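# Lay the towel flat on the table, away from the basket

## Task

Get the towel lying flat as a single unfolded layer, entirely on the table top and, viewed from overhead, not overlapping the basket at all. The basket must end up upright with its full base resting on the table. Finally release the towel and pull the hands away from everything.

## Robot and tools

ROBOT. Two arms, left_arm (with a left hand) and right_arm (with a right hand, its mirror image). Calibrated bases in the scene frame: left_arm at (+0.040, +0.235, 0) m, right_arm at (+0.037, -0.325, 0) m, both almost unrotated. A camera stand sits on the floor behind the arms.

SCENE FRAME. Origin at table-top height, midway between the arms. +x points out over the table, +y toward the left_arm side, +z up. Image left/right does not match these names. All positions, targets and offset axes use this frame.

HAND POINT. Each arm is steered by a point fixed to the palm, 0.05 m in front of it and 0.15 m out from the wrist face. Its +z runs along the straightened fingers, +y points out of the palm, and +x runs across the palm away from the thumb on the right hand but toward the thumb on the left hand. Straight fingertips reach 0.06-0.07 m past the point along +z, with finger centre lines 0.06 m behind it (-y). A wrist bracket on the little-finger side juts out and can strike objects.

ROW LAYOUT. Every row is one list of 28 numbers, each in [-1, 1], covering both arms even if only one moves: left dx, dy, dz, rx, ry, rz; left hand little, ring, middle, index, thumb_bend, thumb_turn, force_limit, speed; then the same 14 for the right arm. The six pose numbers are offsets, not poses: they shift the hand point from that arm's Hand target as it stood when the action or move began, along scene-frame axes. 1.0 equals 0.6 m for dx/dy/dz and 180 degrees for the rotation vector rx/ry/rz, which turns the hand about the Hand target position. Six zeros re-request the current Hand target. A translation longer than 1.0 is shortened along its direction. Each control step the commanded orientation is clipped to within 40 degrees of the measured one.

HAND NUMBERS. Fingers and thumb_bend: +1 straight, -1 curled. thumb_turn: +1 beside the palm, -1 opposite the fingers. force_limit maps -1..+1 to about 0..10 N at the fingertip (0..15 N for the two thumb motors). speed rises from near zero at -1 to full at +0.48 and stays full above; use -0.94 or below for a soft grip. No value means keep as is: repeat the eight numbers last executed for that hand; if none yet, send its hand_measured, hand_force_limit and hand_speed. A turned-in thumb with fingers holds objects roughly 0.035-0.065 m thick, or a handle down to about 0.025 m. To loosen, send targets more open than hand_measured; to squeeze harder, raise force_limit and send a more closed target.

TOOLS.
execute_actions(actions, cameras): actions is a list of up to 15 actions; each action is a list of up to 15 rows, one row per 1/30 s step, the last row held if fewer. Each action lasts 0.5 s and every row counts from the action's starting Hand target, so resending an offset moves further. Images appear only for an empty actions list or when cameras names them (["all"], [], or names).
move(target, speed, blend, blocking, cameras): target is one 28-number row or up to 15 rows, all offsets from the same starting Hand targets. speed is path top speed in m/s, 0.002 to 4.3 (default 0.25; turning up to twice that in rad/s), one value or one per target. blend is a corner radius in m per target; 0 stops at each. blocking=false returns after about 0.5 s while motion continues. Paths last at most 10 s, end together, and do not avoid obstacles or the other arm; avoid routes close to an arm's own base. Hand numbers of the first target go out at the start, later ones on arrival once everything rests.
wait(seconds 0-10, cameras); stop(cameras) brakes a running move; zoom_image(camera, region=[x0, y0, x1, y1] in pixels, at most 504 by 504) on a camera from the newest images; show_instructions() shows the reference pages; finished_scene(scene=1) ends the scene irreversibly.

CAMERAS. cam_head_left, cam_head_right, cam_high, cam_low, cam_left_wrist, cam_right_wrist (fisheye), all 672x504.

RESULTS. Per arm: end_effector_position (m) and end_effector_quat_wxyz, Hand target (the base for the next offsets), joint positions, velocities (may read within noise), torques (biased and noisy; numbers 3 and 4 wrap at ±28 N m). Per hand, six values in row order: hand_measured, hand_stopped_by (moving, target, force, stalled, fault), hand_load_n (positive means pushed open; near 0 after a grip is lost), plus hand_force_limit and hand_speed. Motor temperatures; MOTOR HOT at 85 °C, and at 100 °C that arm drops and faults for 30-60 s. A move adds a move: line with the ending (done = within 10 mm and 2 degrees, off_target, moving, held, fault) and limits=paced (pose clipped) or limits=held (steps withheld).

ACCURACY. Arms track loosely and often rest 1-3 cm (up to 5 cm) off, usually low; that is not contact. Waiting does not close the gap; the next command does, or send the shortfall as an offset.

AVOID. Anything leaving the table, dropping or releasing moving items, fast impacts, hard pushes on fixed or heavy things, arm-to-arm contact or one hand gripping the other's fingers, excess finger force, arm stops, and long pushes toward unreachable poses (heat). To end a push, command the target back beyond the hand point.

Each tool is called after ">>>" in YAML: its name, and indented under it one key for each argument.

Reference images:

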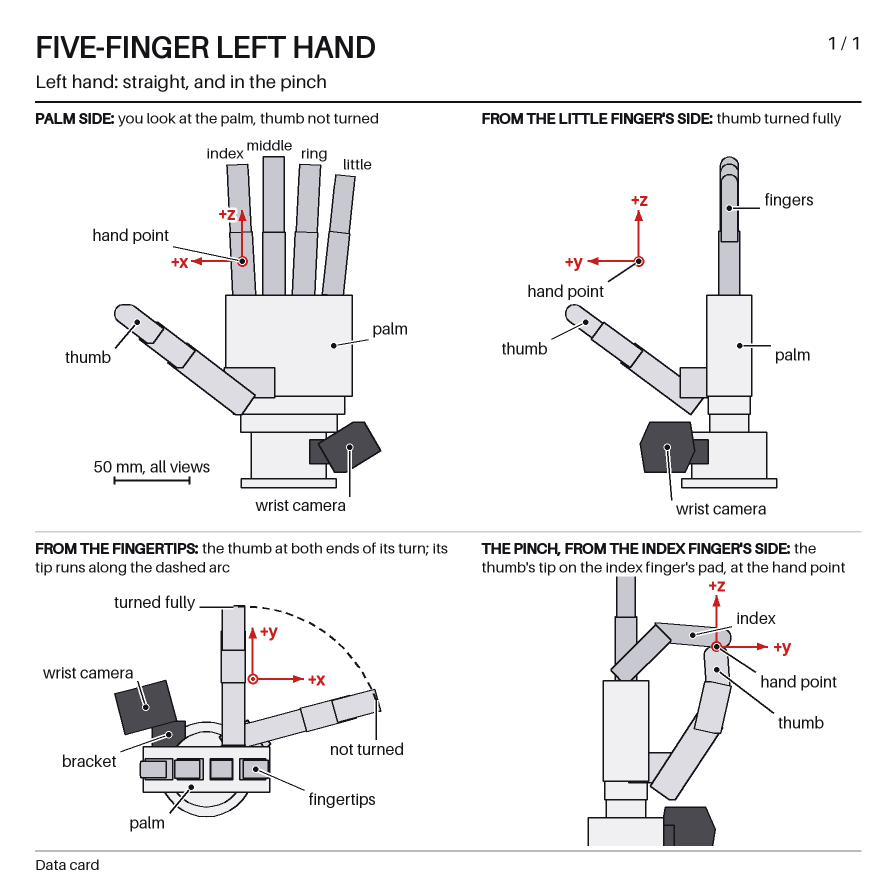

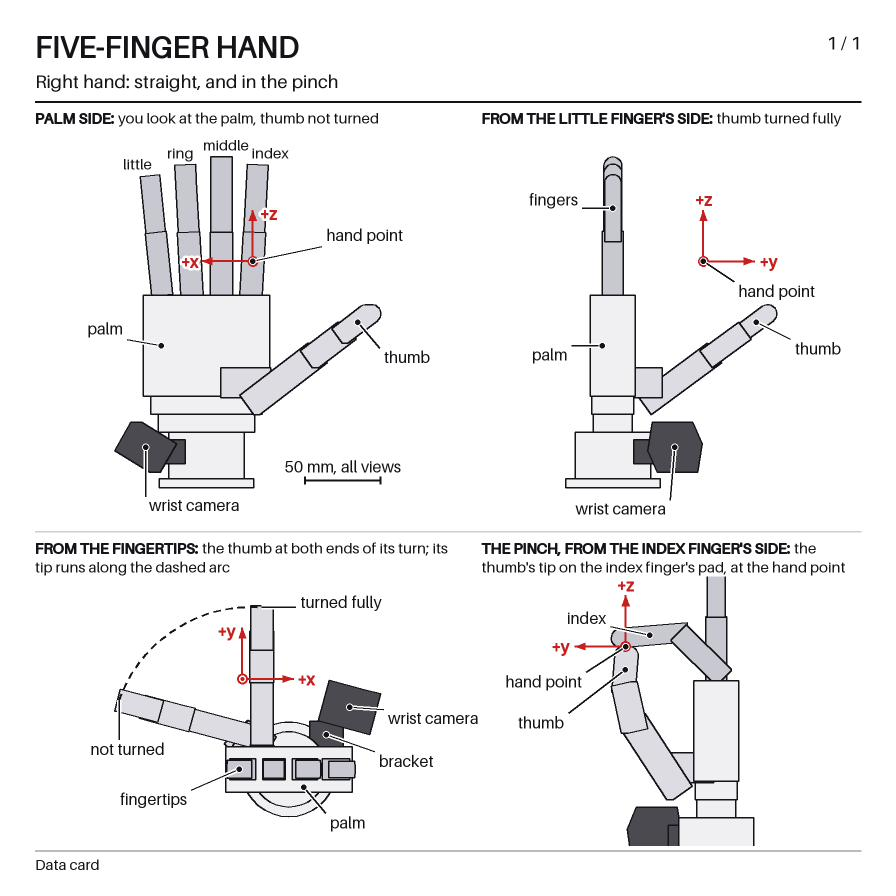

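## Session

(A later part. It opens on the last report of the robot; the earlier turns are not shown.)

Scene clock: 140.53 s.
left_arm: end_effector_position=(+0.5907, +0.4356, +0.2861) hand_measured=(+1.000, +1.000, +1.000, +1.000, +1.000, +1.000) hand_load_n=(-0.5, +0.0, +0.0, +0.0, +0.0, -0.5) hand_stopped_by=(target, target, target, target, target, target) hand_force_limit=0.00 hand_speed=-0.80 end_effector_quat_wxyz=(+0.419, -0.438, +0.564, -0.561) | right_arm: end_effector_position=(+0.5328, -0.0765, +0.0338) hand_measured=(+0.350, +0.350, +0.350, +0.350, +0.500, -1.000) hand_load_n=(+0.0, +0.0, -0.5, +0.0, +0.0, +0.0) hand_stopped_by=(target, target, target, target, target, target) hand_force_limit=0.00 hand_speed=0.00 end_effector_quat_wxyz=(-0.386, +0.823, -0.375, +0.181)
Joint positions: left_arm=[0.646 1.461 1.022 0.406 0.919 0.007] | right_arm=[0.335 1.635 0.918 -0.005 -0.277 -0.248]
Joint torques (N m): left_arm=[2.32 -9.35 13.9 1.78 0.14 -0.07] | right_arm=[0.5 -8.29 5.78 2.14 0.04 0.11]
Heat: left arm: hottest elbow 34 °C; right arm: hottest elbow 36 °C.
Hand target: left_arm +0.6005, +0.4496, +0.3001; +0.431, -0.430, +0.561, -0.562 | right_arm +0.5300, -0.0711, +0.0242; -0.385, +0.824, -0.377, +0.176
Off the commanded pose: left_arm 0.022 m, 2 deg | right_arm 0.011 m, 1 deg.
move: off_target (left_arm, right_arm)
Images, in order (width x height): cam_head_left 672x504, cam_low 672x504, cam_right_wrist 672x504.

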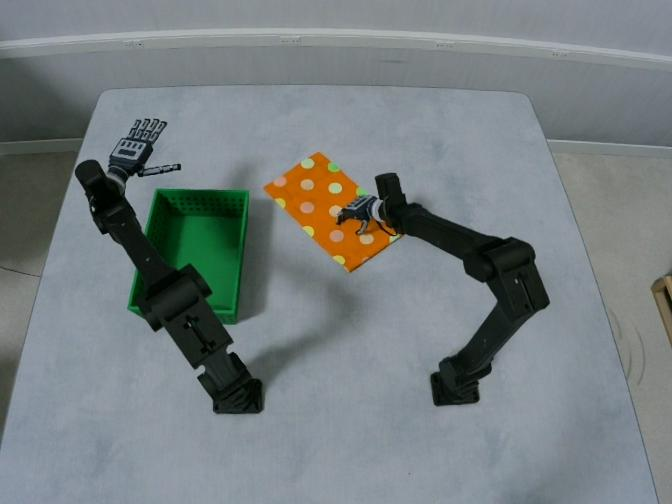

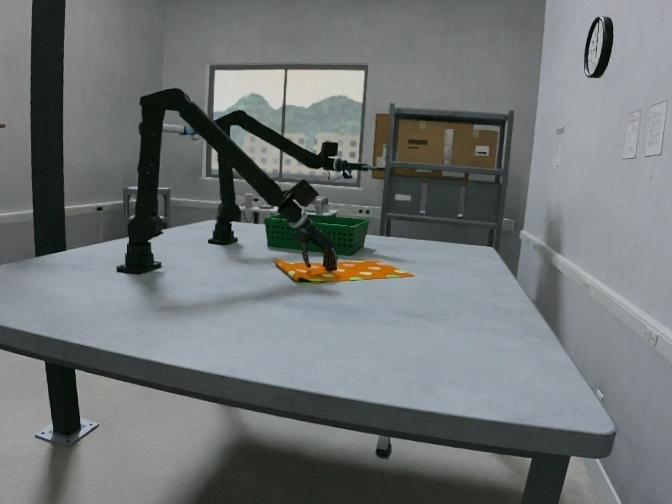

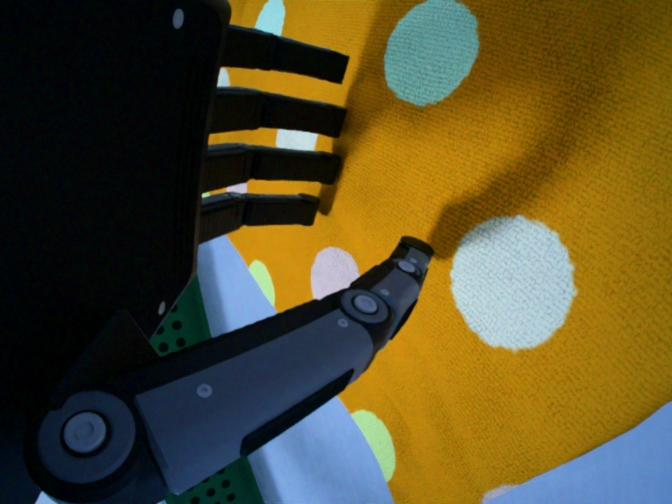

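>>> move:
  target: [0,0,0,0,0,0,1,1,1,1,1,1,0,-0.8,0,0,-0.02,0,0,0,0.35,0.35,0.35,0.35,0.5,-1,0,0]
  speed: 0.05
  cameras: ["cam_right_wrist"]

>>> zoom_image:
  camera: "cam_right_wrist"
  region: [240, 20, 500, 300]

Scene clock: 142.07 s.
left_arm: end_effector_position=(+0.5907, +0.4356, +0.2861) hand_measured=(+1.000, +1.000, +1.000, +1.000, +1.000, +1.000) hand_load_n=(+0.0, +0.0, -0.5, +0.0, +0.0, -0.5) hand_stopped_by=(target, target, target, target, target, target) hand_force_limit=0.00 hand_speed=-0.80 end_effector_quat_wxyz=(+0.419, -0.438, +0.564, -0.561) | right_arm: end_effector_position=(+0.5375, -0.0742, +0.0316) hand_measured=(+0.350, +0.350, +0.350, +0.350, +0.500, -1.000) hand_load_n=(+0.0, +0.0, -1.0, +0.0, +0.0, +0.0) hand_stopped_by=(target, target, target, target, target, target) hand_force_limit=0.00 hand_speed=0.00 end_effector_quat_wxyz=(-0.394, +0.819, -0.372, +0.188)
Joint positions: left_arm=[0.646 1.461 1.022 0.406 0.919 0.007] | right_arm=[0.336 1.646 0.913 0.035 -0.277 -0.245]
Joint torques (N m): left_arm=[2.32 -10.17 13.89 1.69 0.1 -0.07] | right_arm=[0.44 -7.59 5.31 1.87 0.05 0.07]
Heat: left arm: hottest elbow 34 °C; right arm: hottest elbow 35 °C.
Hand target: left_arm +0.6005, +0.4496, +0.3001; +0.431, -0.430, +0.561, -0.562 | right_arm +0.5299, -0.0712, +0.0121; -0.385, +0.824, -0.377, +0.175
Off the commanded pose: left_arm 0.022 m, 2 deg | right_arm 0.021 m, 2 deg.
move: off_target (left_arm, right_arm)
Images, in order (width x height): cam_right_wrist 672x504.

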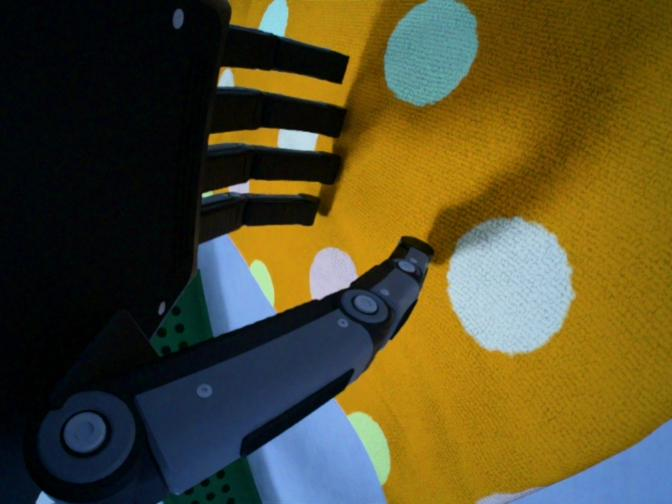

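Scaled by 1.800 from the camera's 672x504 image, which has a finer 960x720 frame.

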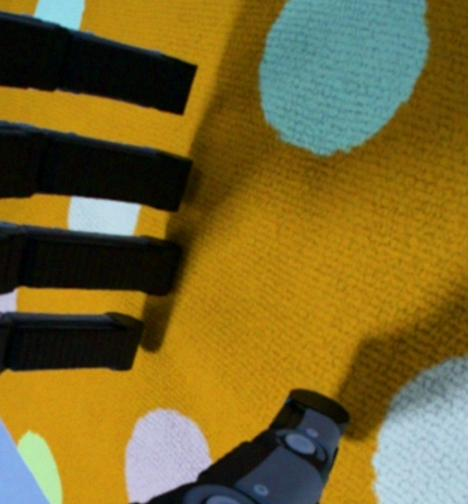

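>>> move:
  target: [0,0,0,0,0,0,1,1,1,1,1,1,0,-0.8,0,0,-0.005,0,0,0,0.1,0.1,0.1,0.1,0.3,-1,0,-0.4]
  speed: 0.05
  cameras: ["cam_right_wrist"]

Scene clock: 143.50 s.
left_arm: end_effector_position=(+0.5907, +0.4356, +0.2861) hand_measured=(+1.000, +1.000, +1.000, +1.000, +1.000, +1.000) hand_load_n=(+0.0, +0.0, +0.0, +0.0, +0.0, -0.5) hand_stopped_by=(target, target, target, target, target, target) hand_force_limit=0.00 hand_speed=-0.80 end_effector_quat_wxyz=(+0.419, -0.438, +0.564, -0.561) | right_arm: end_effector_position=(+0.5391, -0.0732, +0.0308) hand_measured=(+0.100, +0.100, +0.100, +0.100, +0.300, -1.000) hand_load_n=(+0.0, +0.0, -1.5, +0.0, +0.0, +0.0) hand_stopped_by=(target, target, target, target, target, target) hand_force_limit=0.00 hand_speed=-0.40 end_effector_quat_wxyz=(-0.396, +0.818, -0.371, +0.190)
Joint positions: left_arm=[0.646 1.461 1.022 0.406 0.919 0.007] | right_arm=[0.336 1.651 0.913 0.046 -0.277 -0.245]
Joint torques (N m): left_arm=[2.08 -9.52 13.96 1.8 0.11 -0.07] | right_arm=[0.44 -7.59 5.09 1.81 0.03 0.09]
Heat: left arm: hottest elbow 34 °C; right arm: hottest elbow 35 °C.
Hand target: left_arm +0.6005, +0.4496, +0.3001; +0.431, -0.430, +0.561, -0.562 | right_arm +0.5299, -0.0711, +0.0090; -0.385, +0.824, -0.377, +0.175
Off the commanded pose: left_arm 0.022 m, 2 deg | right_arm 0.024 m, 2 deg.
move: off_target (left_arm, right_arm)
Images, in order (width x height): cam_right_wrist 672x504.

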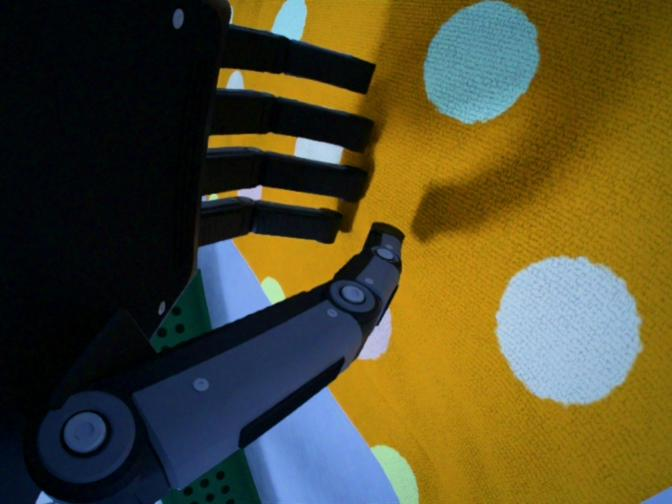

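>>> move:
  target:
    - [0,0,0,0,0,0,1,1,1,1,1,1,0,-0.8,0,0,0.08,0.051,-0.059,0,0.4,0.4,0.4,0.4,0.65,-1,0,0]
    - [0,0,0,0,0,0,1,1,1,1,1,1,0,-0.8,0,0,0.0,0.051,-0.059,0,0.4,0.4,0.4,0.4,0.65,-1,0,0]
  speed: 0.1
  cameras: ["cam_right_wrist"]

>>> zoom_image:
  camera: "cam_right_wrist"
  region: [240, 20, 500, 300]

Scene clock: 147.97 s.
left_arm: end_effector_position=(+0.5907, +0.4356, +0.2861) hand_measured=(+1.000, +1.000, +1.000, +1.000, +1.000, +1.000) hand_load_n=(+0.0, +0.0, +0.0, -0.5, +0.0, -0.5) hand_stopped_by=(target, target, target, target, target, target) hand_force_limit=0.00 hand_speed=-0.80 end_effector_quat_wxyz=(+0.419, -0.438, +0.564, -0.561) | right_arm: end_effector_position=(+0.5342, -0.0639, +0.0323) hand_measured=(+0.400, +0.400, +0.400, +0.400, +0.650, -1.000) hand_load_n=(+0.0, +0.0, +0.0, +0.0, -1.0, +0.5) hand_stopped_by=(target, target, target, target, target, target) hand_force_limit=0.00 hand_speed=0.00 end_effector_quat_wxyz=(-0.496, +0.765, -0.340, +0.230)
Joint positions: left_arm=[0.646 1.461 1.022 0.406 0.919 0.007] | right_arm=[0.323 1.666 0.749 0.474 -0.355 -0.178]
Joint torques (N m): left_arm=[2.61 -9.93 13.91 1.73 0.13 -0.05] | right_arm=[-0.97 -6.53 4.46 1.98 0.06 -0.05]
Heat: left arm: hottest elbow 34 °C; right arm: hottest elbow 35 °C.
Hand target: left_arm +0.6005, +0.4496, +0.3001; +0.431, -0.430, +0.561, -0.562 | right_arm +0.5300, -0.0713, +0.0091; -0.482, +0.771, -0.352, +0.220
Off the commanded pose: left_arm 0.022 m, 2 deg | right_arm 0.025 m, 2 deg.
move: off_target (left_arm, right_arm)
Images, in order (width x height): cam_right_wrist 672x504.

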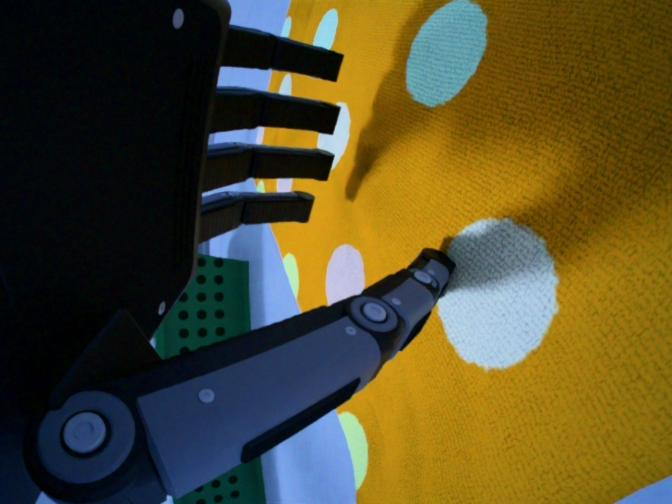

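Scaled by 1.800 from the camera's 672x504 image, which has a finer 960x720 frame.

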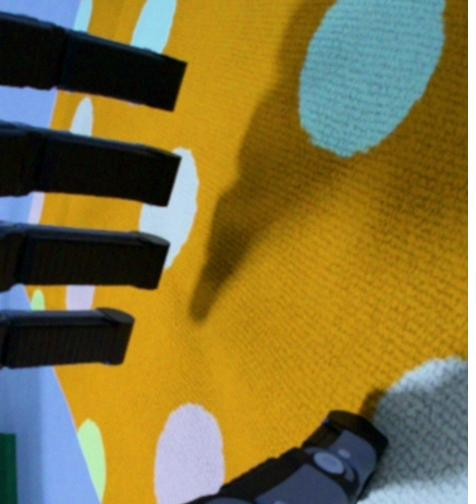

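>>> move:
  target: [0,0,0,0,0,0,1,1,1,1,1,1,0,-0.8,0,0,0.0,0,0,0,0.05,0.05,0.05,0.05,0.65,-1,0,-0.4]
  speed: 0.1

>>> move:
  target: [0,0,0,0,0,0,1,1,1,1,1,1,0,-0.8,0,0,0.0,0,0,0,0.0,0.0,0.0,0.0,0.25,-1,0,-0.4]
  speed: 0.1
  cameras: ["cam_right_wrist"]

Scene clock: 149.43 s.
left_arm: end_effector_position=(+0.5907, +0.4356, +0.2861) hand_measured=(+1.000, +1.000, +1.000, +1.000, +1.000, +1.000) hand_load_n=(+0.0, +0.0, +0.0, +0.0, +0.0, -0.5) hand_stopped_by=(target, target, target, target, target, target) hand_force_limit=0.00 hand_speed=-0.80 end_effector_quat_wxyz=(+0.419, -0.438, +0.564, -0.561) | right_arm: end_effector_position=(+0.5343, -0.0638, +0.0324) hand_measured=(+0.050, +0.050, +0.050, +0.050, +0.650, -1.000) hand_load_n=(+0.0, +0.0, +0.0, +0.0, -1.0, +0.0) hand_stopped_by=(target, target, target, target, target, target) hand_force_limit=0.00 hand_speed=-0.40 end_effector_quat_wxyz=(-0.497, +0.765, -0.341, +0.230)
Joint positions: left_arm=[0.646 1.461 1.022 0.406 0.919 0.007] | right_arm=[0.323 1.666 0.749 0.476 -0.355 -0.176]
Joint torques (N m): left_arm=[2.14 -9.17 14.12 1.77 0.14 -0.07] | right_arm=[-1.03 -6.48 4.46 1.92 0.06 -0.04]
Heat: left arm: hottest elbow 35 °C; right arm: hottest elbow 35 °C.
Hand target: left_arm +0.6005, +0.4496, +0.3001; +0.431, -0.430, +0.561, -0.562 | right_arm +0.5299, -0.0713, +0.0091; -0.482, +0.771, -0.352, +0.220
Off the commanded pose: left_arm 0.022 m, 2 deg | right_arm 0.025 m, 2 deg.
move: off_target (left_arm, right_arm)

Scene clock: 150.20 s.
left_arm: end_effector_position=(+0.5907, +0.4356, +0.2861) hand_measured=(+1.000, +1.000, +1.000, +1.000, +1.000, +1.000) hand_load_n=(+0.0, +0.0, +0.0, +0.0, +0.0, -0.5) hand_stopped_by=(target, target, target, target, target, target) hand_force_limit=0.00 hand_speed=-0.80 end_effector_quat_wxyz=(+0.419, -0.438, +0.564, -0.561) | right_arm: end_effector_position=(+0.5324, -0.0651, +0.0253) hand_measured=(+0.000, +0.000, +0.000, +0.000, +0.250, -1.000) hand_load_n=(+0.0, +0.0, +0.0, +0.0, +0.0, +0.0) hand_stopped_by=(target, target, target, target, target, target) hand_force_limit=0.00 hand_speed=-0.40 end_effector_quat_wxyz=(-0.493, +0.767, -0.344, +0.226)
Joint positions: left_arm=[0.646 1.461 1.022 0.406 0.919 0.007] | right_arm=[0.321 1.678 0.746 0.476 -0.355 -0.176]
Joint torques (N m): left_arm=[2.32 -9.82 14 1.78 0.11 -0.07] | right_arm=[-0.91 -7.24 4.63 1.92 0.06 -0.03]
Heat: left arm: hottest elbow 35 °C; right arm: hottest elbow 35 °C.
Hand target: left_arm +0.6005, +0.4496, +0.3001; +0.431, -0.430, +0.561, -0.562 | right_arm +0.5299, -0.0711, +0.0090; -0.482, +0.771, -0.352, +0.220
Off the commanded pose: left_arm 0.022 m, 2 deg | right_arm 0.017 m, 2 deg.
move: off_target (left_arm, right_arm)
Images, in order (width x height): cam_right_wrist 672x504.

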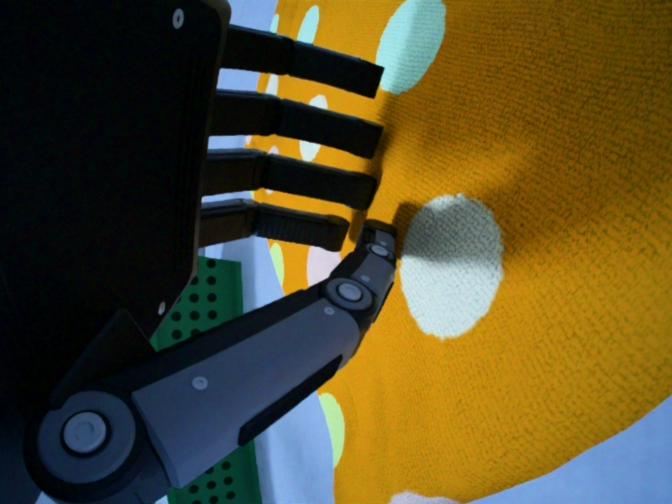

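>>> move:
  target: [0,0,0,0,0,0,1,1,1,1,1,1,0,-0.8,0,0,-0.025,0,0,0,0.0,0.0,0.0,0.0,0.25,-1,0,-0.4]
  speed: 0.1

>>> move:
  target: [0,0,0,0,0,0,1,1,1,1,1,1,0,-0.8,0,0,0.0,0,0,0,-0.2,-0.2,-0.2,-0.2,0.0,-1,0,-0.4]
  speed: 0.1
  cameras: ["cam_right_wrist"]

Scene clock: 151.93 s.
left_arm: end_effector_position=(+0.5907, +0.4356, +0.2861) hand_measured=(+1.000, +1.000, +1.000, +1.000, +1.000, +1.000) hand_load_n=(+0.0, +0.0, +0.0, +0.0, +0.0, -0.5) hand_stopped_by=(target, target, target, target, target, target) hand_force_limit=0.00 hand_speed=-0.80 end_effector_quat_wxyz=(+0.419, -0.438, +0.564, -0.561) | right_arm: end_effector_position=(+0.5384, -0.0630, +0.0235) hand_measured=(+0.000, +0.000, +0.000, +0.000, +0.250, -1.000) hand_load_n=(+0.0, +0.0, -2.5, +0.0, +0.0, +0.0) hand_stopped_by=(target, target, target, target, target, target) hand_force_limit=0.00 hand_speed=-0.40 end_effector_quat_wxyz=(-0.501, +0.761, -0.338, +0.235)
Joint positions: left_arm=[0.646 1.461 1.022 0.406 0.919 0.007] | right_arm=[0.321 1.701 0.746 0.53 -0.355 -0.176]
Joint torques (N m): left_arm=[1.96 -9.64 14.11 1.74 0.11 -0.1] | right_arm=[-0.91 -6.42 3.97 1.48 0.08 -0.04]
Heat: left arm: hottest elbow 35 °C; right arm: hottest elbow 34 °C.
Hand target: left_arm +0.6005, +0.4496, +0.3001; +0.431, -0.430, +0.561, -0.562 | right_arm +0.5299, -0.0711, -0.0059; -0.483, +0.771, -0.352, +0.220
Off the commanded pose: left_arm 0.022 m, 2 deg | right_arm 0.032 m, 3 deg.
move: off_target (left_arm, right_arm)

Scene clock: 152.50 s.
left_arm: end_effector_position=(+0.5907, +0.4356, +0.2861) hand_measured=(+1.000, +1.000, +1.000, +1.000, +1.000, +1.000) hand_load_n=(+0.0, +0.0, +0.0, +0.0, +0.5, -0.5) hand_stopped_by=(target, target, target, target, target, target) hand_force_limit=0.00 hand_speed=-0.80 end_effector_quat_wxyz=(+0.419, -0.438, +0.564, -0.561) | right_arm: end_effector_position=(+0.5386, -0.0630, +0.0213) hand_measured=(-0.200, -0.200, -0.200, -0.200, +0.000, -1.000) hand_load_n=(+0.0, +0.0, -0.5, +0.0, +0.5, +0.0) hand_stopped_by=(target, target, target, target, target, target) hand_force_limit=0.00 hand_speed=-0.40 end_effector_quat_wxyz=(-0.501, +0.761, -0.338, +0.235)
Joint positions: left_arm=[0.646 1.461 1.022 0.406 0.919 0.007] | right_arm=[0.321 1.707 0.746 0.535 -0.355 -0.176]
Joint torques (N m): left_arm=[2.2 -9.41 13.97 1.7 0.13 -0.05] | right_arm=[-0.91 -6.83 3.97 1.44 0.07 -0.03]
Heat: left arm: hottest elbow 35 °C; right arm: hottest elbow 34 °C.
Hand target: left_arm +0.6005, +0.4496, +0.3001; +0.431, -0.430, +0.561, -0.562 | right_arm +0.5299, -0.0711, -0.0060; -0.482, +0.771, -0.352, +0.220
Off the commanded pose: left_arm 0.022 m, 2 deg | right_arm 0.030 m, 3 deg.
move: off_target (left_arm, right_arm)
Images, in order (width x height): cam_right_wrist 672x504.

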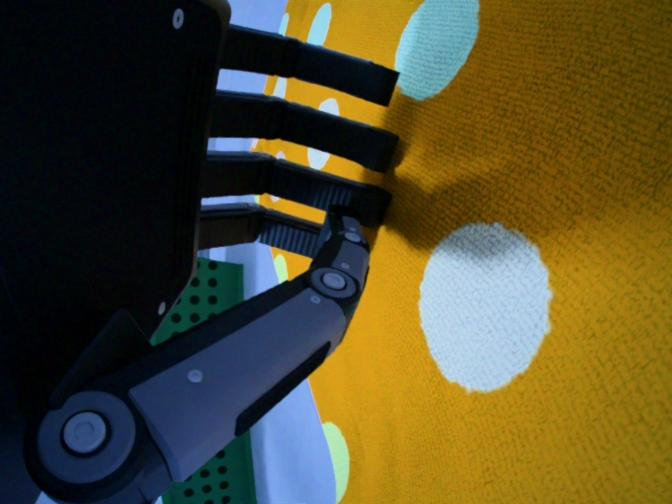

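>>> move:
  target:
    - [0,0,0,0,0,0,1,1,1,1,1,1,0,-0.8,0,0,0.25,0,0,0,1,1,1,1,1,1,0,0]
    - [0,0,0,0,0,0,1,1,1,1,1,1,0,-0.8,0,-0.3,0.4,0,0,0,1,1,1,1,1,1,0,0]
  speed: 0.3
  blend: 0.03
  cameras: ["cam_right_wrist", "cam_head_left", "cam_low"]

Scene clock: 167.10 s.
left_arm: end_effector_position=(+0.5907, +0.4356, +0.2861) hand_measured=(+1.000, +1.000, +1.000, +1.000, +1.000, +1.000) hand_load_n=(+0.0, +0.0, +0.0, +0.0, +0.0, -0.5) hand_stopped_by=(target, target, target, target, target, target) hand_force_limit=0.00 hand_speed=-0.80 end_effector_quat_wxyz=(+0.419, -0.438, +0.564, -0.561) | right_arm: end_effector_position=(+0.5130, -0.2473, +0.2061) hand_measured=(+1.000, +1.000, +1.000, +1.000, +1.000, +1.000) hand_load_n=(+0.0, +0.0, +0.0, +0.0, +0.0, +0.0) hand_stopped_by=(target, target, target, target, target, target) hand_force_limit=0.00 hand_speed=0.00 end_effector_quat_wxyz=(-0.476, +0.774, -0.368, +0.197)
Joint positions: left_arm=[0.646 1.461 1.022 0.406 0.919 0.007] | right_arm=[-0.119 1.267 0.956 -0.364 -0.722 -0.435]
Joint torques (N m): left_arm=[2.14 -9.76 13.94 1.72 0.12 -0.07] | right_arm=[-0.67 -6.83 11.38 1.28 -0.34 -0.09]
Heat: left arm: hottest elbow 35 °C; right arm: hottest elbow 34 °C.
Hand target: left_arm +0.6005, +0.4496, +0.3001; +0.431, -0.430, +0.561, -0.562 | right_arm +0.5298, -0.2512, +0.2341; -0.482, +0.771, -0.352, +0.220
Off the commanded pose: left_arm 0.022 m, 2 deg | right_arm 0.033 m, 3 deg.
move: off_target (left_arm, right_arm)
Images, in order (width x height): cam_head_left 672x504, cam_low 672x504, cam_right_wrist 672x504.

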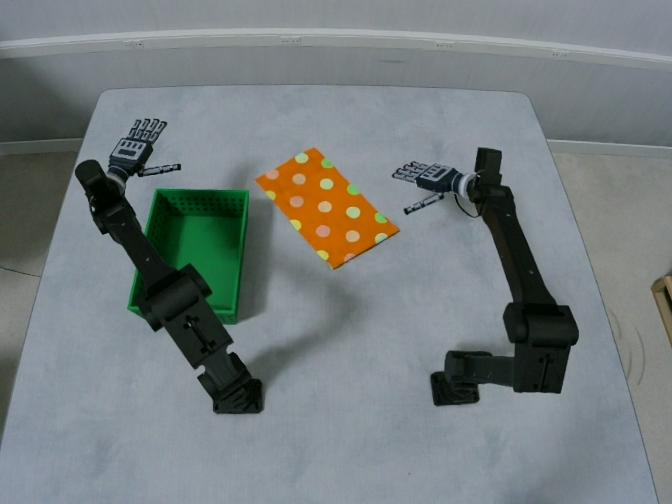

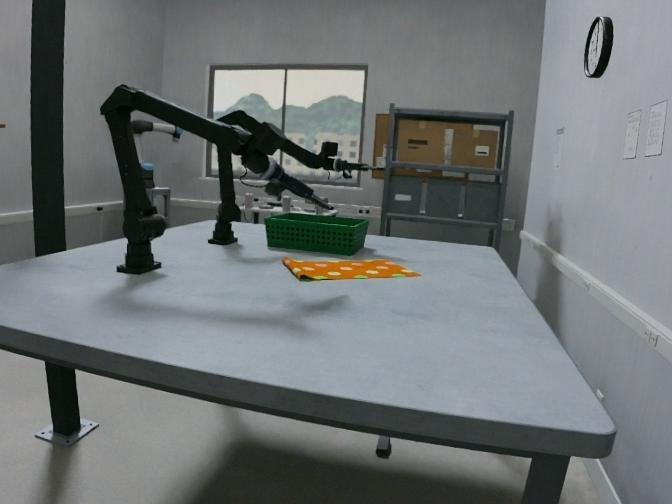

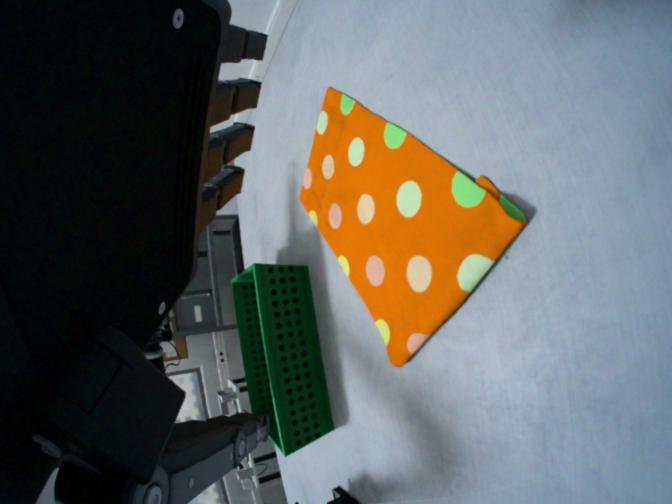

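>>> zoom_image:
  camera: "cam_head_left"
  region: [240, 140, 410, 280]

>>> zoom_image:
  camera: "cam_right_wrist"
  region: [380, 150, 560, 380]

Scaled by 2.965 from the camera's 672x504 image, which has a finer 960x720 frame.

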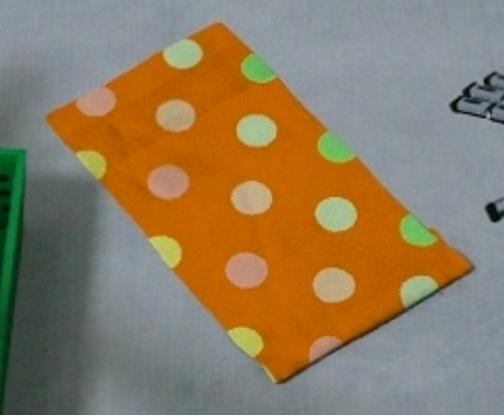

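Scaled by 2.191 from the camera's 672x504 image, which has a finer 960x720 frame.

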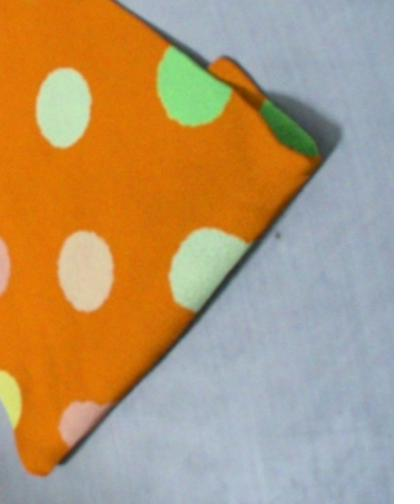

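>>> move:
  target:
    - [0,0,0,0,0,0,1,1,1,1,1,1,0,-0.8,-0.091,0.282,-0.1,-0.2236,0.2765,-0.0195,1,1,1,1,1,1,0,0]
    - [0,0,0,0,0,0,1,1,1,1,1,1,0,-0.8,-0.091,0.282,-0.19,-0.2236,0.2765,-0.0195,1,1,1,1,1,1,0,0]
  speed: 0.25
  cameras: ["cam_right_wrist", "cam_head_left"]

Scene clock: 175.97 s.
left_arm: end_effector_position=(+0.5907, +0.4356, +0.2861) hand_measured=(+1.000, +1.000, +1.000, +1.000, +1.000, +1.000) hand_load_n=(+0.0, +0.0, +0.0, +0.0, +0.0, -0.5) hand_stopped_by=(target, target, target, target, target, target) hand_force_limit=0.00 hand_speed=-0.80 end_effector_quat_wxyz=(+0.419, -0.438, +0.564, -0.561) | right_arm: end_effector_position=(+0.4711, -0.0854, +0.1191) hand_measured=(+1.000, +1.000, +1.000, +1.000, +1.000, +1.000) hand_load_n=(+0.0, +0.0, +0.0, +0.0, -0.5, +0.0) hand_stopped_by=(target, target, target, target, target, target) hand_force_limit=0.00 hand_speed=0.00 end_effector_quat_wxyz=(+0.005, +0.897, -0.443, -0.006)
Joint positions: left_arm=[0.646 1.461 1.022 0.406 0.919 0.007] | right_arm=[0.458 1.855 1.62 -1.351 -0.002 -0.189]
Joint torques (N m): left_arm=[2.37 -9.93 14.05 1.88 0.13 -0.09] | right_arm=[-0.21 -12.69 6.97 0.59 0.13 0.12]
Heat: left arm: hottest elbow 36 °C; right arm: hottest elbow 35 °C.
Hand target: left_arm +0.6005, +0.4496, +0.3001; +0.431, -0.430, +0.561, -0.562 | right_arm +0.4753, -0.0819, +0.1202; -0.001, +0.895, -0.446, +0.000
Off the commanded pose: left_arm 0.022 m, 2 deg | right_arm 0.005 m, 1 deg.
move: off_target (left_arm)
Images, in order (width x height): cam_head_left 672x504, cam_right_wrist 672x504.

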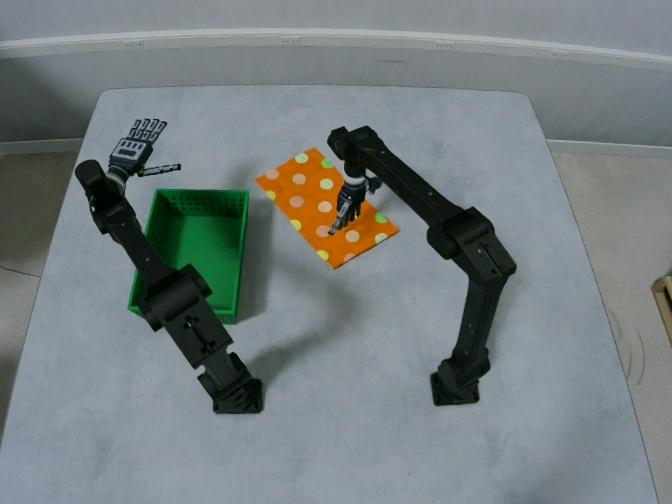

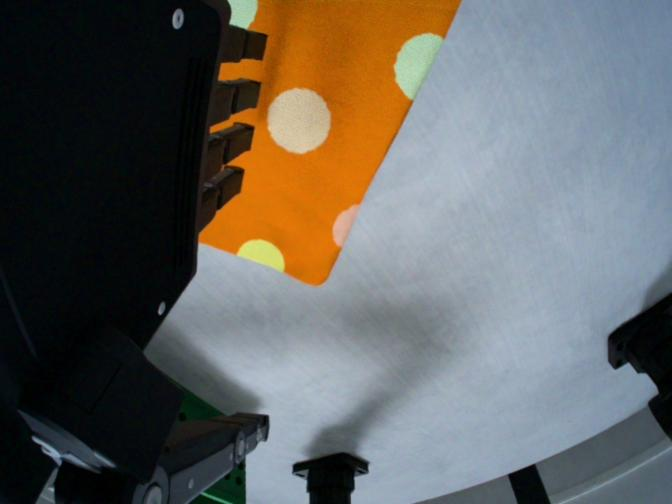

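>>> move:
  target:
    - [0,0,0,0,0,0,1,1,1,1,1,1,0,-0.8,0,0,-0.11,0,0,0,1,1,1,1,1,1,0,0]
    - [0,0,0,0,0,0,1,1,1,1,1,1,0,-0.8,0.133,0.1,-0.11,0,0,0,1,1,1,1,1,1,0,0]
  speed: 0.08
  cameras: ["cam_right_wrist", "cam_head_left", "cam_high", "cam_low"]

Scene clock: 180.60 s.
left_arm: end_effector_position=(+0.5907, +0.4356, +0.2861) hand_measured=(+1.000, +1.000, +1.000, +1.000, +1.000, +1.000) hand_load_n=(+0.0, +0.0, -0.5, +0.0, +0.0, -0.5) hand_stopped_by=(target, target, target, target, target, target) hand_force_limit=0.00 hand_speed=-0.80 end_effector_quat_wxyz=(+0.419, -0.438, +0.564, -0.561) | right_arm: end_effector_position=(+0.5503, -0.0320, +0.0753) hand_measured=(+1.000, +1.000, +1.000, +1.000, +1.000, +1.000) hand_load_n=(+0.0, +0.0, -2.5, +0.0, +0.0, +0.0) hand_stopped_by=(target, target, target, target, target, target) hand_force_limit=0.00 hand_speed=0.00 end_effector_quat_wxyz=(-0.009, +0.895, -0.446, +0.005)
Joint positions: left_arm=[0.646 1.461 1.022 0.406 0.919 0.007] | right_arm=[0.476 2.113 1.915 -1.353 -0.002 -0.164]
Joint torques (N m): left_arm=[2.49 -9.58 14.13 1.63 0.11 -0.09] | right_arm=[0.56 -12.1 8.55 0.61 0.13 0.13]
Heat: left arm: hottest elbow 36 °C; right arm: hottest elbow 35 °C.
Hand target: left_arm +0.6005, +0.4496, +0.3001; +0.431, -0.430, +0.561, -0.562 | right_arm +0.5551, -0.0219, +0.0541; -0.001, +0.895, -0.446, +0.000
Off the commanded pose: left_arm 0.022 m, 2 deg | right_arm 0.024 m, 1 deg.
move: off_target (left_arm, right_arm)
Images, in order (width x height): cam_head_left 672x504, cam_high 672x504, cam_low 672x504, cam_right_wrist 672x504.

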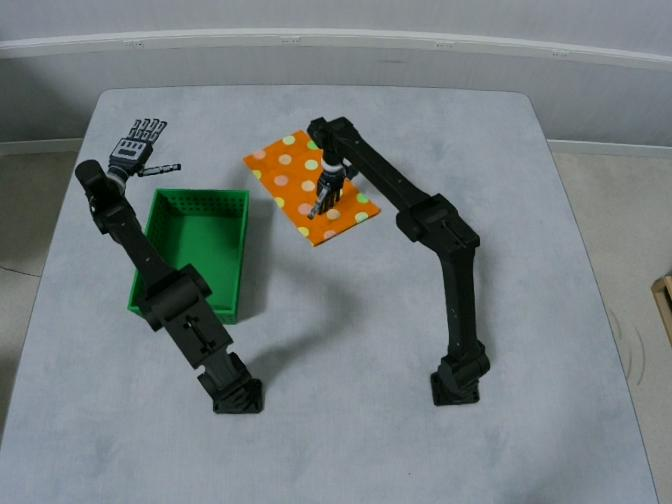

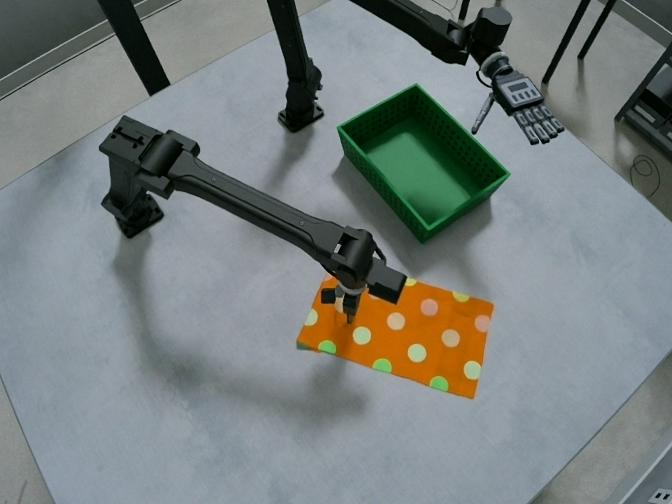

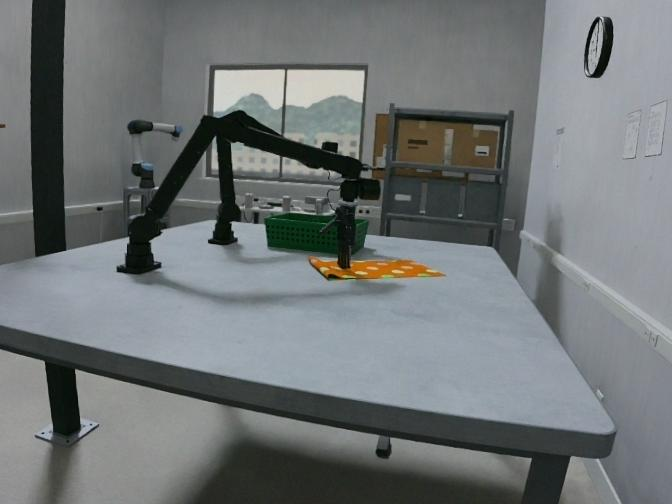

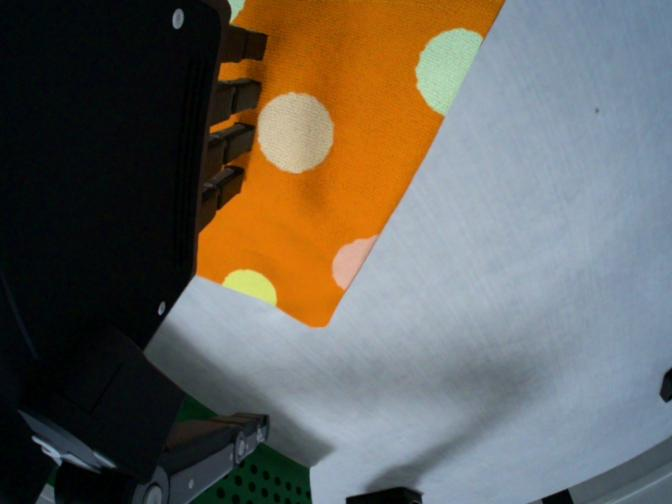

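>>> move:
  target:
    - [0,0,0,0,0,0,1,1,1,1,1,1,0,-0.8,0,0,0.08,0,0,0,1,1,1,1,1,1,0,0]
    - [0,0,0,0,0,0,1,1,1,1,1,1,0,-0.8,-0.067,-0.05,0.06,0,0,0,1,1,1,1,1,1,0,0]
    - [0,0,0,0,0,0,1,1,1,1,1,1,0,-0.8,-0.067,-0.05,-0.01,0,0,0,1,1,1,1,1,1,0,0]
  speed: 0.12
  cameras: ["cam_right_wrist"]

>>> move:
  target: [0,0,0,0,0,0,1,1,1,1,1,1,0,-0.8,0.08,0.06,0,0,0,0,1,1,1,1,1,1,0,0]
  speed: 0.06
  cameras: ["cam_right_wrist", "cam_low"]

Scene clock: 185.17 s.
left_arm: end_effector_position=(+0.5907, +0.4356, +0.2861) hand_measured=(+1.000, +1.000, +1.000, +1.000, +1.000, +1.000) hand_load_n=(+0.0, -0.5, +0.0, +0.0, +0.0, -0.5) hand_stopped_by=(target, target, target, target, target, target) hand_force_limit=0.00 hand_speed=-0.80 end_effector_quat_wxyz=(+0.419, -0.438, +0.564, -0.561) | right_arm: end_effector_position=(+0.5140, -0.0500, +0.0740) hand_measured=(+1.000, +1.000, +1.000, +1.000, +1.000, +1.000) hand_load_n=(+0.0, +0.0, -3.5, -0.5, +0.0, +0.0) hand_stopped_by=(target, target, target, target, target, target) hand_force_limit=0.00 hand_speed=0.00 end_effector_quat_wxyz=(-0.009, +0.895, -0.446, +0.005)
Joint positions: left_arm=[0.646 1.461 1.022 0.406 0.919 0.007] | right_arm=[0.477 2.001 1.729 -1.278 -0.002 -0.162]
Joint torques (N m): left_arm=[1.9 -9.64 14.11 1.87 0.14 -0.08] | right_arm=[-0.62 -12.04 5.04 1.59 0.11 -0.01]
Heat: left arm: hottest elbow 36 °C; right arm: hottest elbow 35 °C.
Hand target: left_arm +0.6005, +0.4496, +0.3001; +0.431, -0.430, +0.561, -0.562 | right_arm +0.5149, -0.0520, +0.0482; -0.001, +0.895, -0.446, +0.000
Off the commanded pose: left_arm 0.022 m, 2 deg | right_arm 0.026 m, 1 deg.
move: off_target (left_arm, right_arm)
Images, in order (width x height): cam_right_wrist 672x504.

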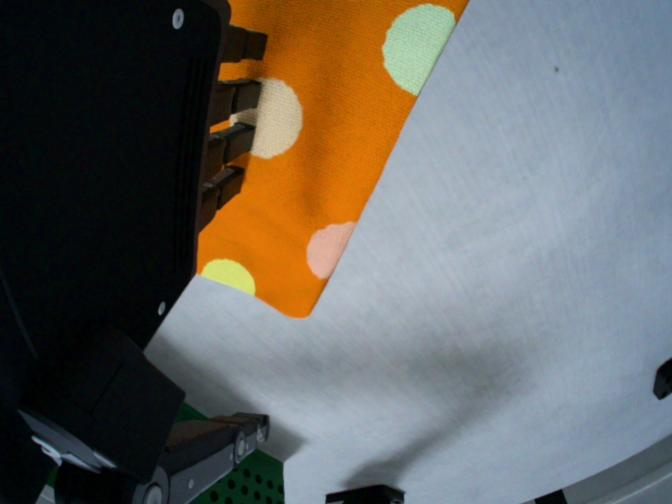

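Scene clock: 186.80 s.
left_arm: end_effector_position=(+0.5907, +0.4356, +0.2861) hand_measured=(+1.000, +1.000, +1.000, +1.000, +1.000, +1.000) hand_load_n=(+0.0, +0.0, +0.0, +0.0, +0.0, -0.5) hand_stopped_by=(target, target, target, target, target, target) hand_force_limit=0.00 hand_speed=-0.80 end_effector_quat_wxyz=(+0.419, -0.438, +0.564, -0.561) | right_arm: end_effector_position=(+0.5589, -0.0254, +0.0745) hand_measured=(+1.000, +1.000, +1.000, +1.000, +1.000, +1.000) hand_load_n=(+0.0, +0.0, -3.0, +0.0, +0.0, +0.0) hand_stopped_by=(target, target, target, target, target, target) hand_force_limit=0.00 hand_speed=0.00 end_effector_quat_wxyz=(-0.012, +0.895, -0.445, +0.007)
Joint positions: left_arm=[0.646 1.461 1.022 0.406 0.919 0.007] | right_arm=[0.479 2.139 1.959 -1.363 -0.002 -0.162]
Joint torques (N m): left_arm=[2.49 -9.82 14.05 1.7 0.11 -0.09] | right_arm=[0.5 -12.1 8.44 0.53 0.12 0.13]
Heat: left arm: hottest elbow 36 °C; right arm: hottest elbow 35 °C.
Hand target: left_arm +0.6005, +0.4496, +0.3001; +0.431, -0.430, +0.561, -0.562 | right_arm +0.5628, -0.0158, +0.0481; +0.000, +0.895, -0.446, +0.000
Off the commanded pose: left_arm 0.022 m, 2 deg | right_arm 0.028 m, 1 deg.
move: off_target (left_arm, right_arm)
Images, in order (width x height): cam_low 672x504, cam_right_wrist 672x504.

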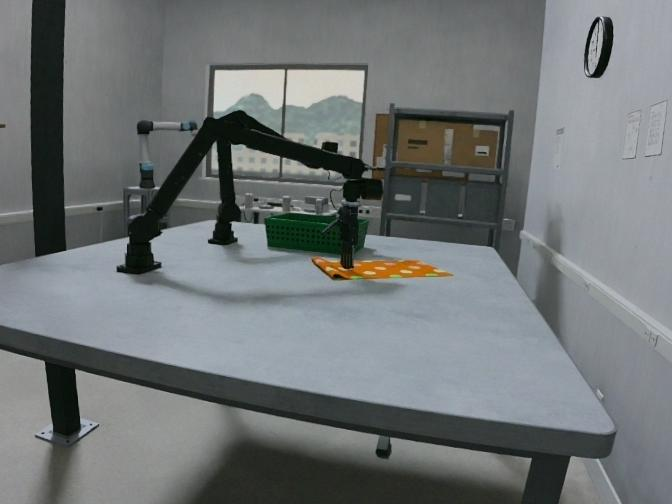

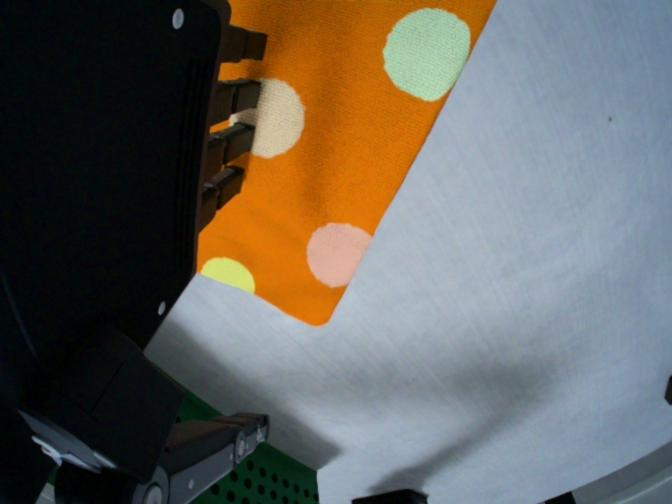

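>>> move:
  target:
    - [0,0,0,0,0,0,1,1,1,1,1,1,0,-0.8,0,0,0.09,0,0,0,1,1,1,1,1,1,0,0]
    - [0,0,0,0,0,0,1,1,1,1,1,1,0,-0.8,-0.087,-0.065,0.07,0,0,0,1,1,1,1,1,1,0,0]
    - [0,0,0,0,0,0,1,1,1,1,1,1,0,-0.8,-0.087,-0.065,0,0,0,0,1,1,1,1,1,1,0,0]
  speed: 0.15
  cameras: ["cam_right_wrist"]

>>> move:
  target: [0,0,0,0,0,0,1,1,1,1,1,1,0,-0.8,0.1,0.075,0,0,0,0,1,1,1,1,1,1,0,0]
  speed: 0.06
  cameras: ["cam_right_wrist", "cam_low"]

Scene clock: 190.90 s.
left_arm: end_effector_position=(+0.5907, +0.4356, +0.2861) hand_measured=(+1.000, +1.000, +1.000, +1.000, +1.000, +1.000) hand_load_n=(+0.0, +0.0, +0.0, +0.0, +0.0, -0.5) hand_stopped_by=(target, target, target, target, target, target) hand_force_limit=0.00 hand_speed=-0.80 end_effector_quat_wxyz=(+0.419, -0.438, +0.564, -0.561) | right_arm: end_effector_position=(+0.5080, -0.0518, +0.0755) hand_measured=(+1.000, +1.000, +1.000, +1.000, +1.000, +1.000) hand_load_n=(+0.0, +0.0, -4.0, +0.0, +0.0, +0.0) hand_stopped_by=(target, target, target, target, target, target) hand_force_limit=0.00 hand_speed=0.00 end_effector_quat_wxyz=(-0.008, +0.895, -0.446, +0.005)
Joint positions: left_arm=[0.646 1.461 1.022 0.406 0.919 0.007] | right_arm=[0.479 1.985 1.706 -1.273 -0.001 -0.16]
Joint torques (N m): left_arm=[2.49 -9.7 14.01 1.85 0.14 -0.04] | right_arm=[-0.85 -11.75 5 1.68 0.1 -0.06]
Heat: left arm: hottest elbow 36 °C; right arm: hottest elbow 36 °C.
Hand target: left_arm +0.6005, +0.4496, +0.3001; +0.431, -0.430, +0.561, -0.562 | right_arm +0.5107, -0.0550, +0.0481; +0.000, +0.895, -0.446, +0.000
Off the commanded pose: left_arm 0.022 m, 2 deg | right_arm 0.028 m, 1 deg.
move: off_target (left_arm, right_arm)
Images, in order (width x height): cam_right_wrist 672x504.

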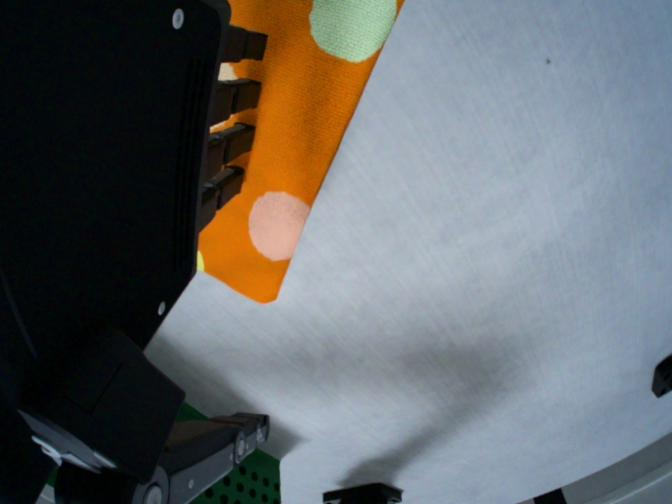

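Scene clock: 192.80 s.
left_arm: end_effector_position=(+0.5907, +0.4356, +0.2861) hand_measured=(+1.000, +1.000, +1.000, +1.000, +1.000, +1.000) hand_load_n=(+0.0, +0.0, +0.0, +0.0, +0.0, -0.5) hand_stopped_by=(target, target, target, target, target, target) hand_force_limit=0.00 hand_speed=-0.80 end_effector_quat_wxyz=(+0.419, -0.438, +0.564, -0.561) | right_arm: end_effector_position=(+0.5672, -0.0194, +0.0765) hand_measured=(+1.000, +1.000, +1.000, +1.000, +1.000, +1.000) hand_load_n=(+0.0, +0.0, -3.0, +0.0, +0.0, +0.0) hand_stopped_by=(target, target, target, target, target, target) hand_force_limit=0.00 hand_speed=0.00 end_effector_quat_wxyz=(-0.013, +0.895, -0.445, +0.008)
Joint positions: left_arm=[0.646 1.461 1.022 0.406 0.919 0.007] | right_arm=[0.481 2.167 2.012 -1.385 -0.001 -0.159]
Joint torques (N m): left_arm=[2.32 -9.99 14.02 1.65 0.15 -0.03] | right_arm=[0.5 -12.04 8.39 0.59 0.11 0.14]
Heat: left arm: hottest elbow 36 °C; right arm: hottest elbow 36 °C.
Hand target: left_arm +0.6005, +0.4496, +0.3001; +0.431, -0.430, +0.561, -0.562 | right_arm +0.5707, -0.0099, +0.0480; +0.000, +0.895, -0.446, +0.000
Off the commanded pose: left_arm 0.022 m, 2 deg | right_arm 0.030 m, 2 deg.
move: off_target (left_arm, right_arm)
Images, in order (width x height): cam_low 672x504, cam_right_wrist 672x504.

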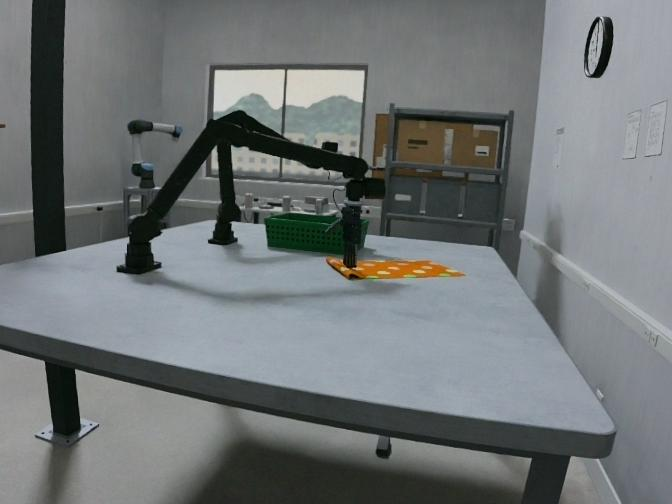

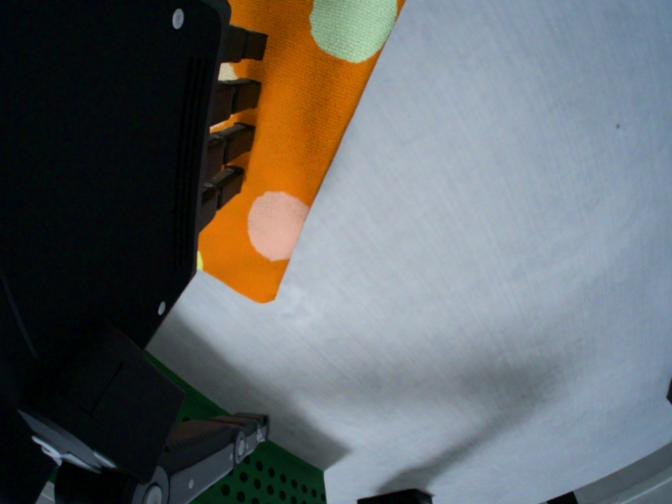

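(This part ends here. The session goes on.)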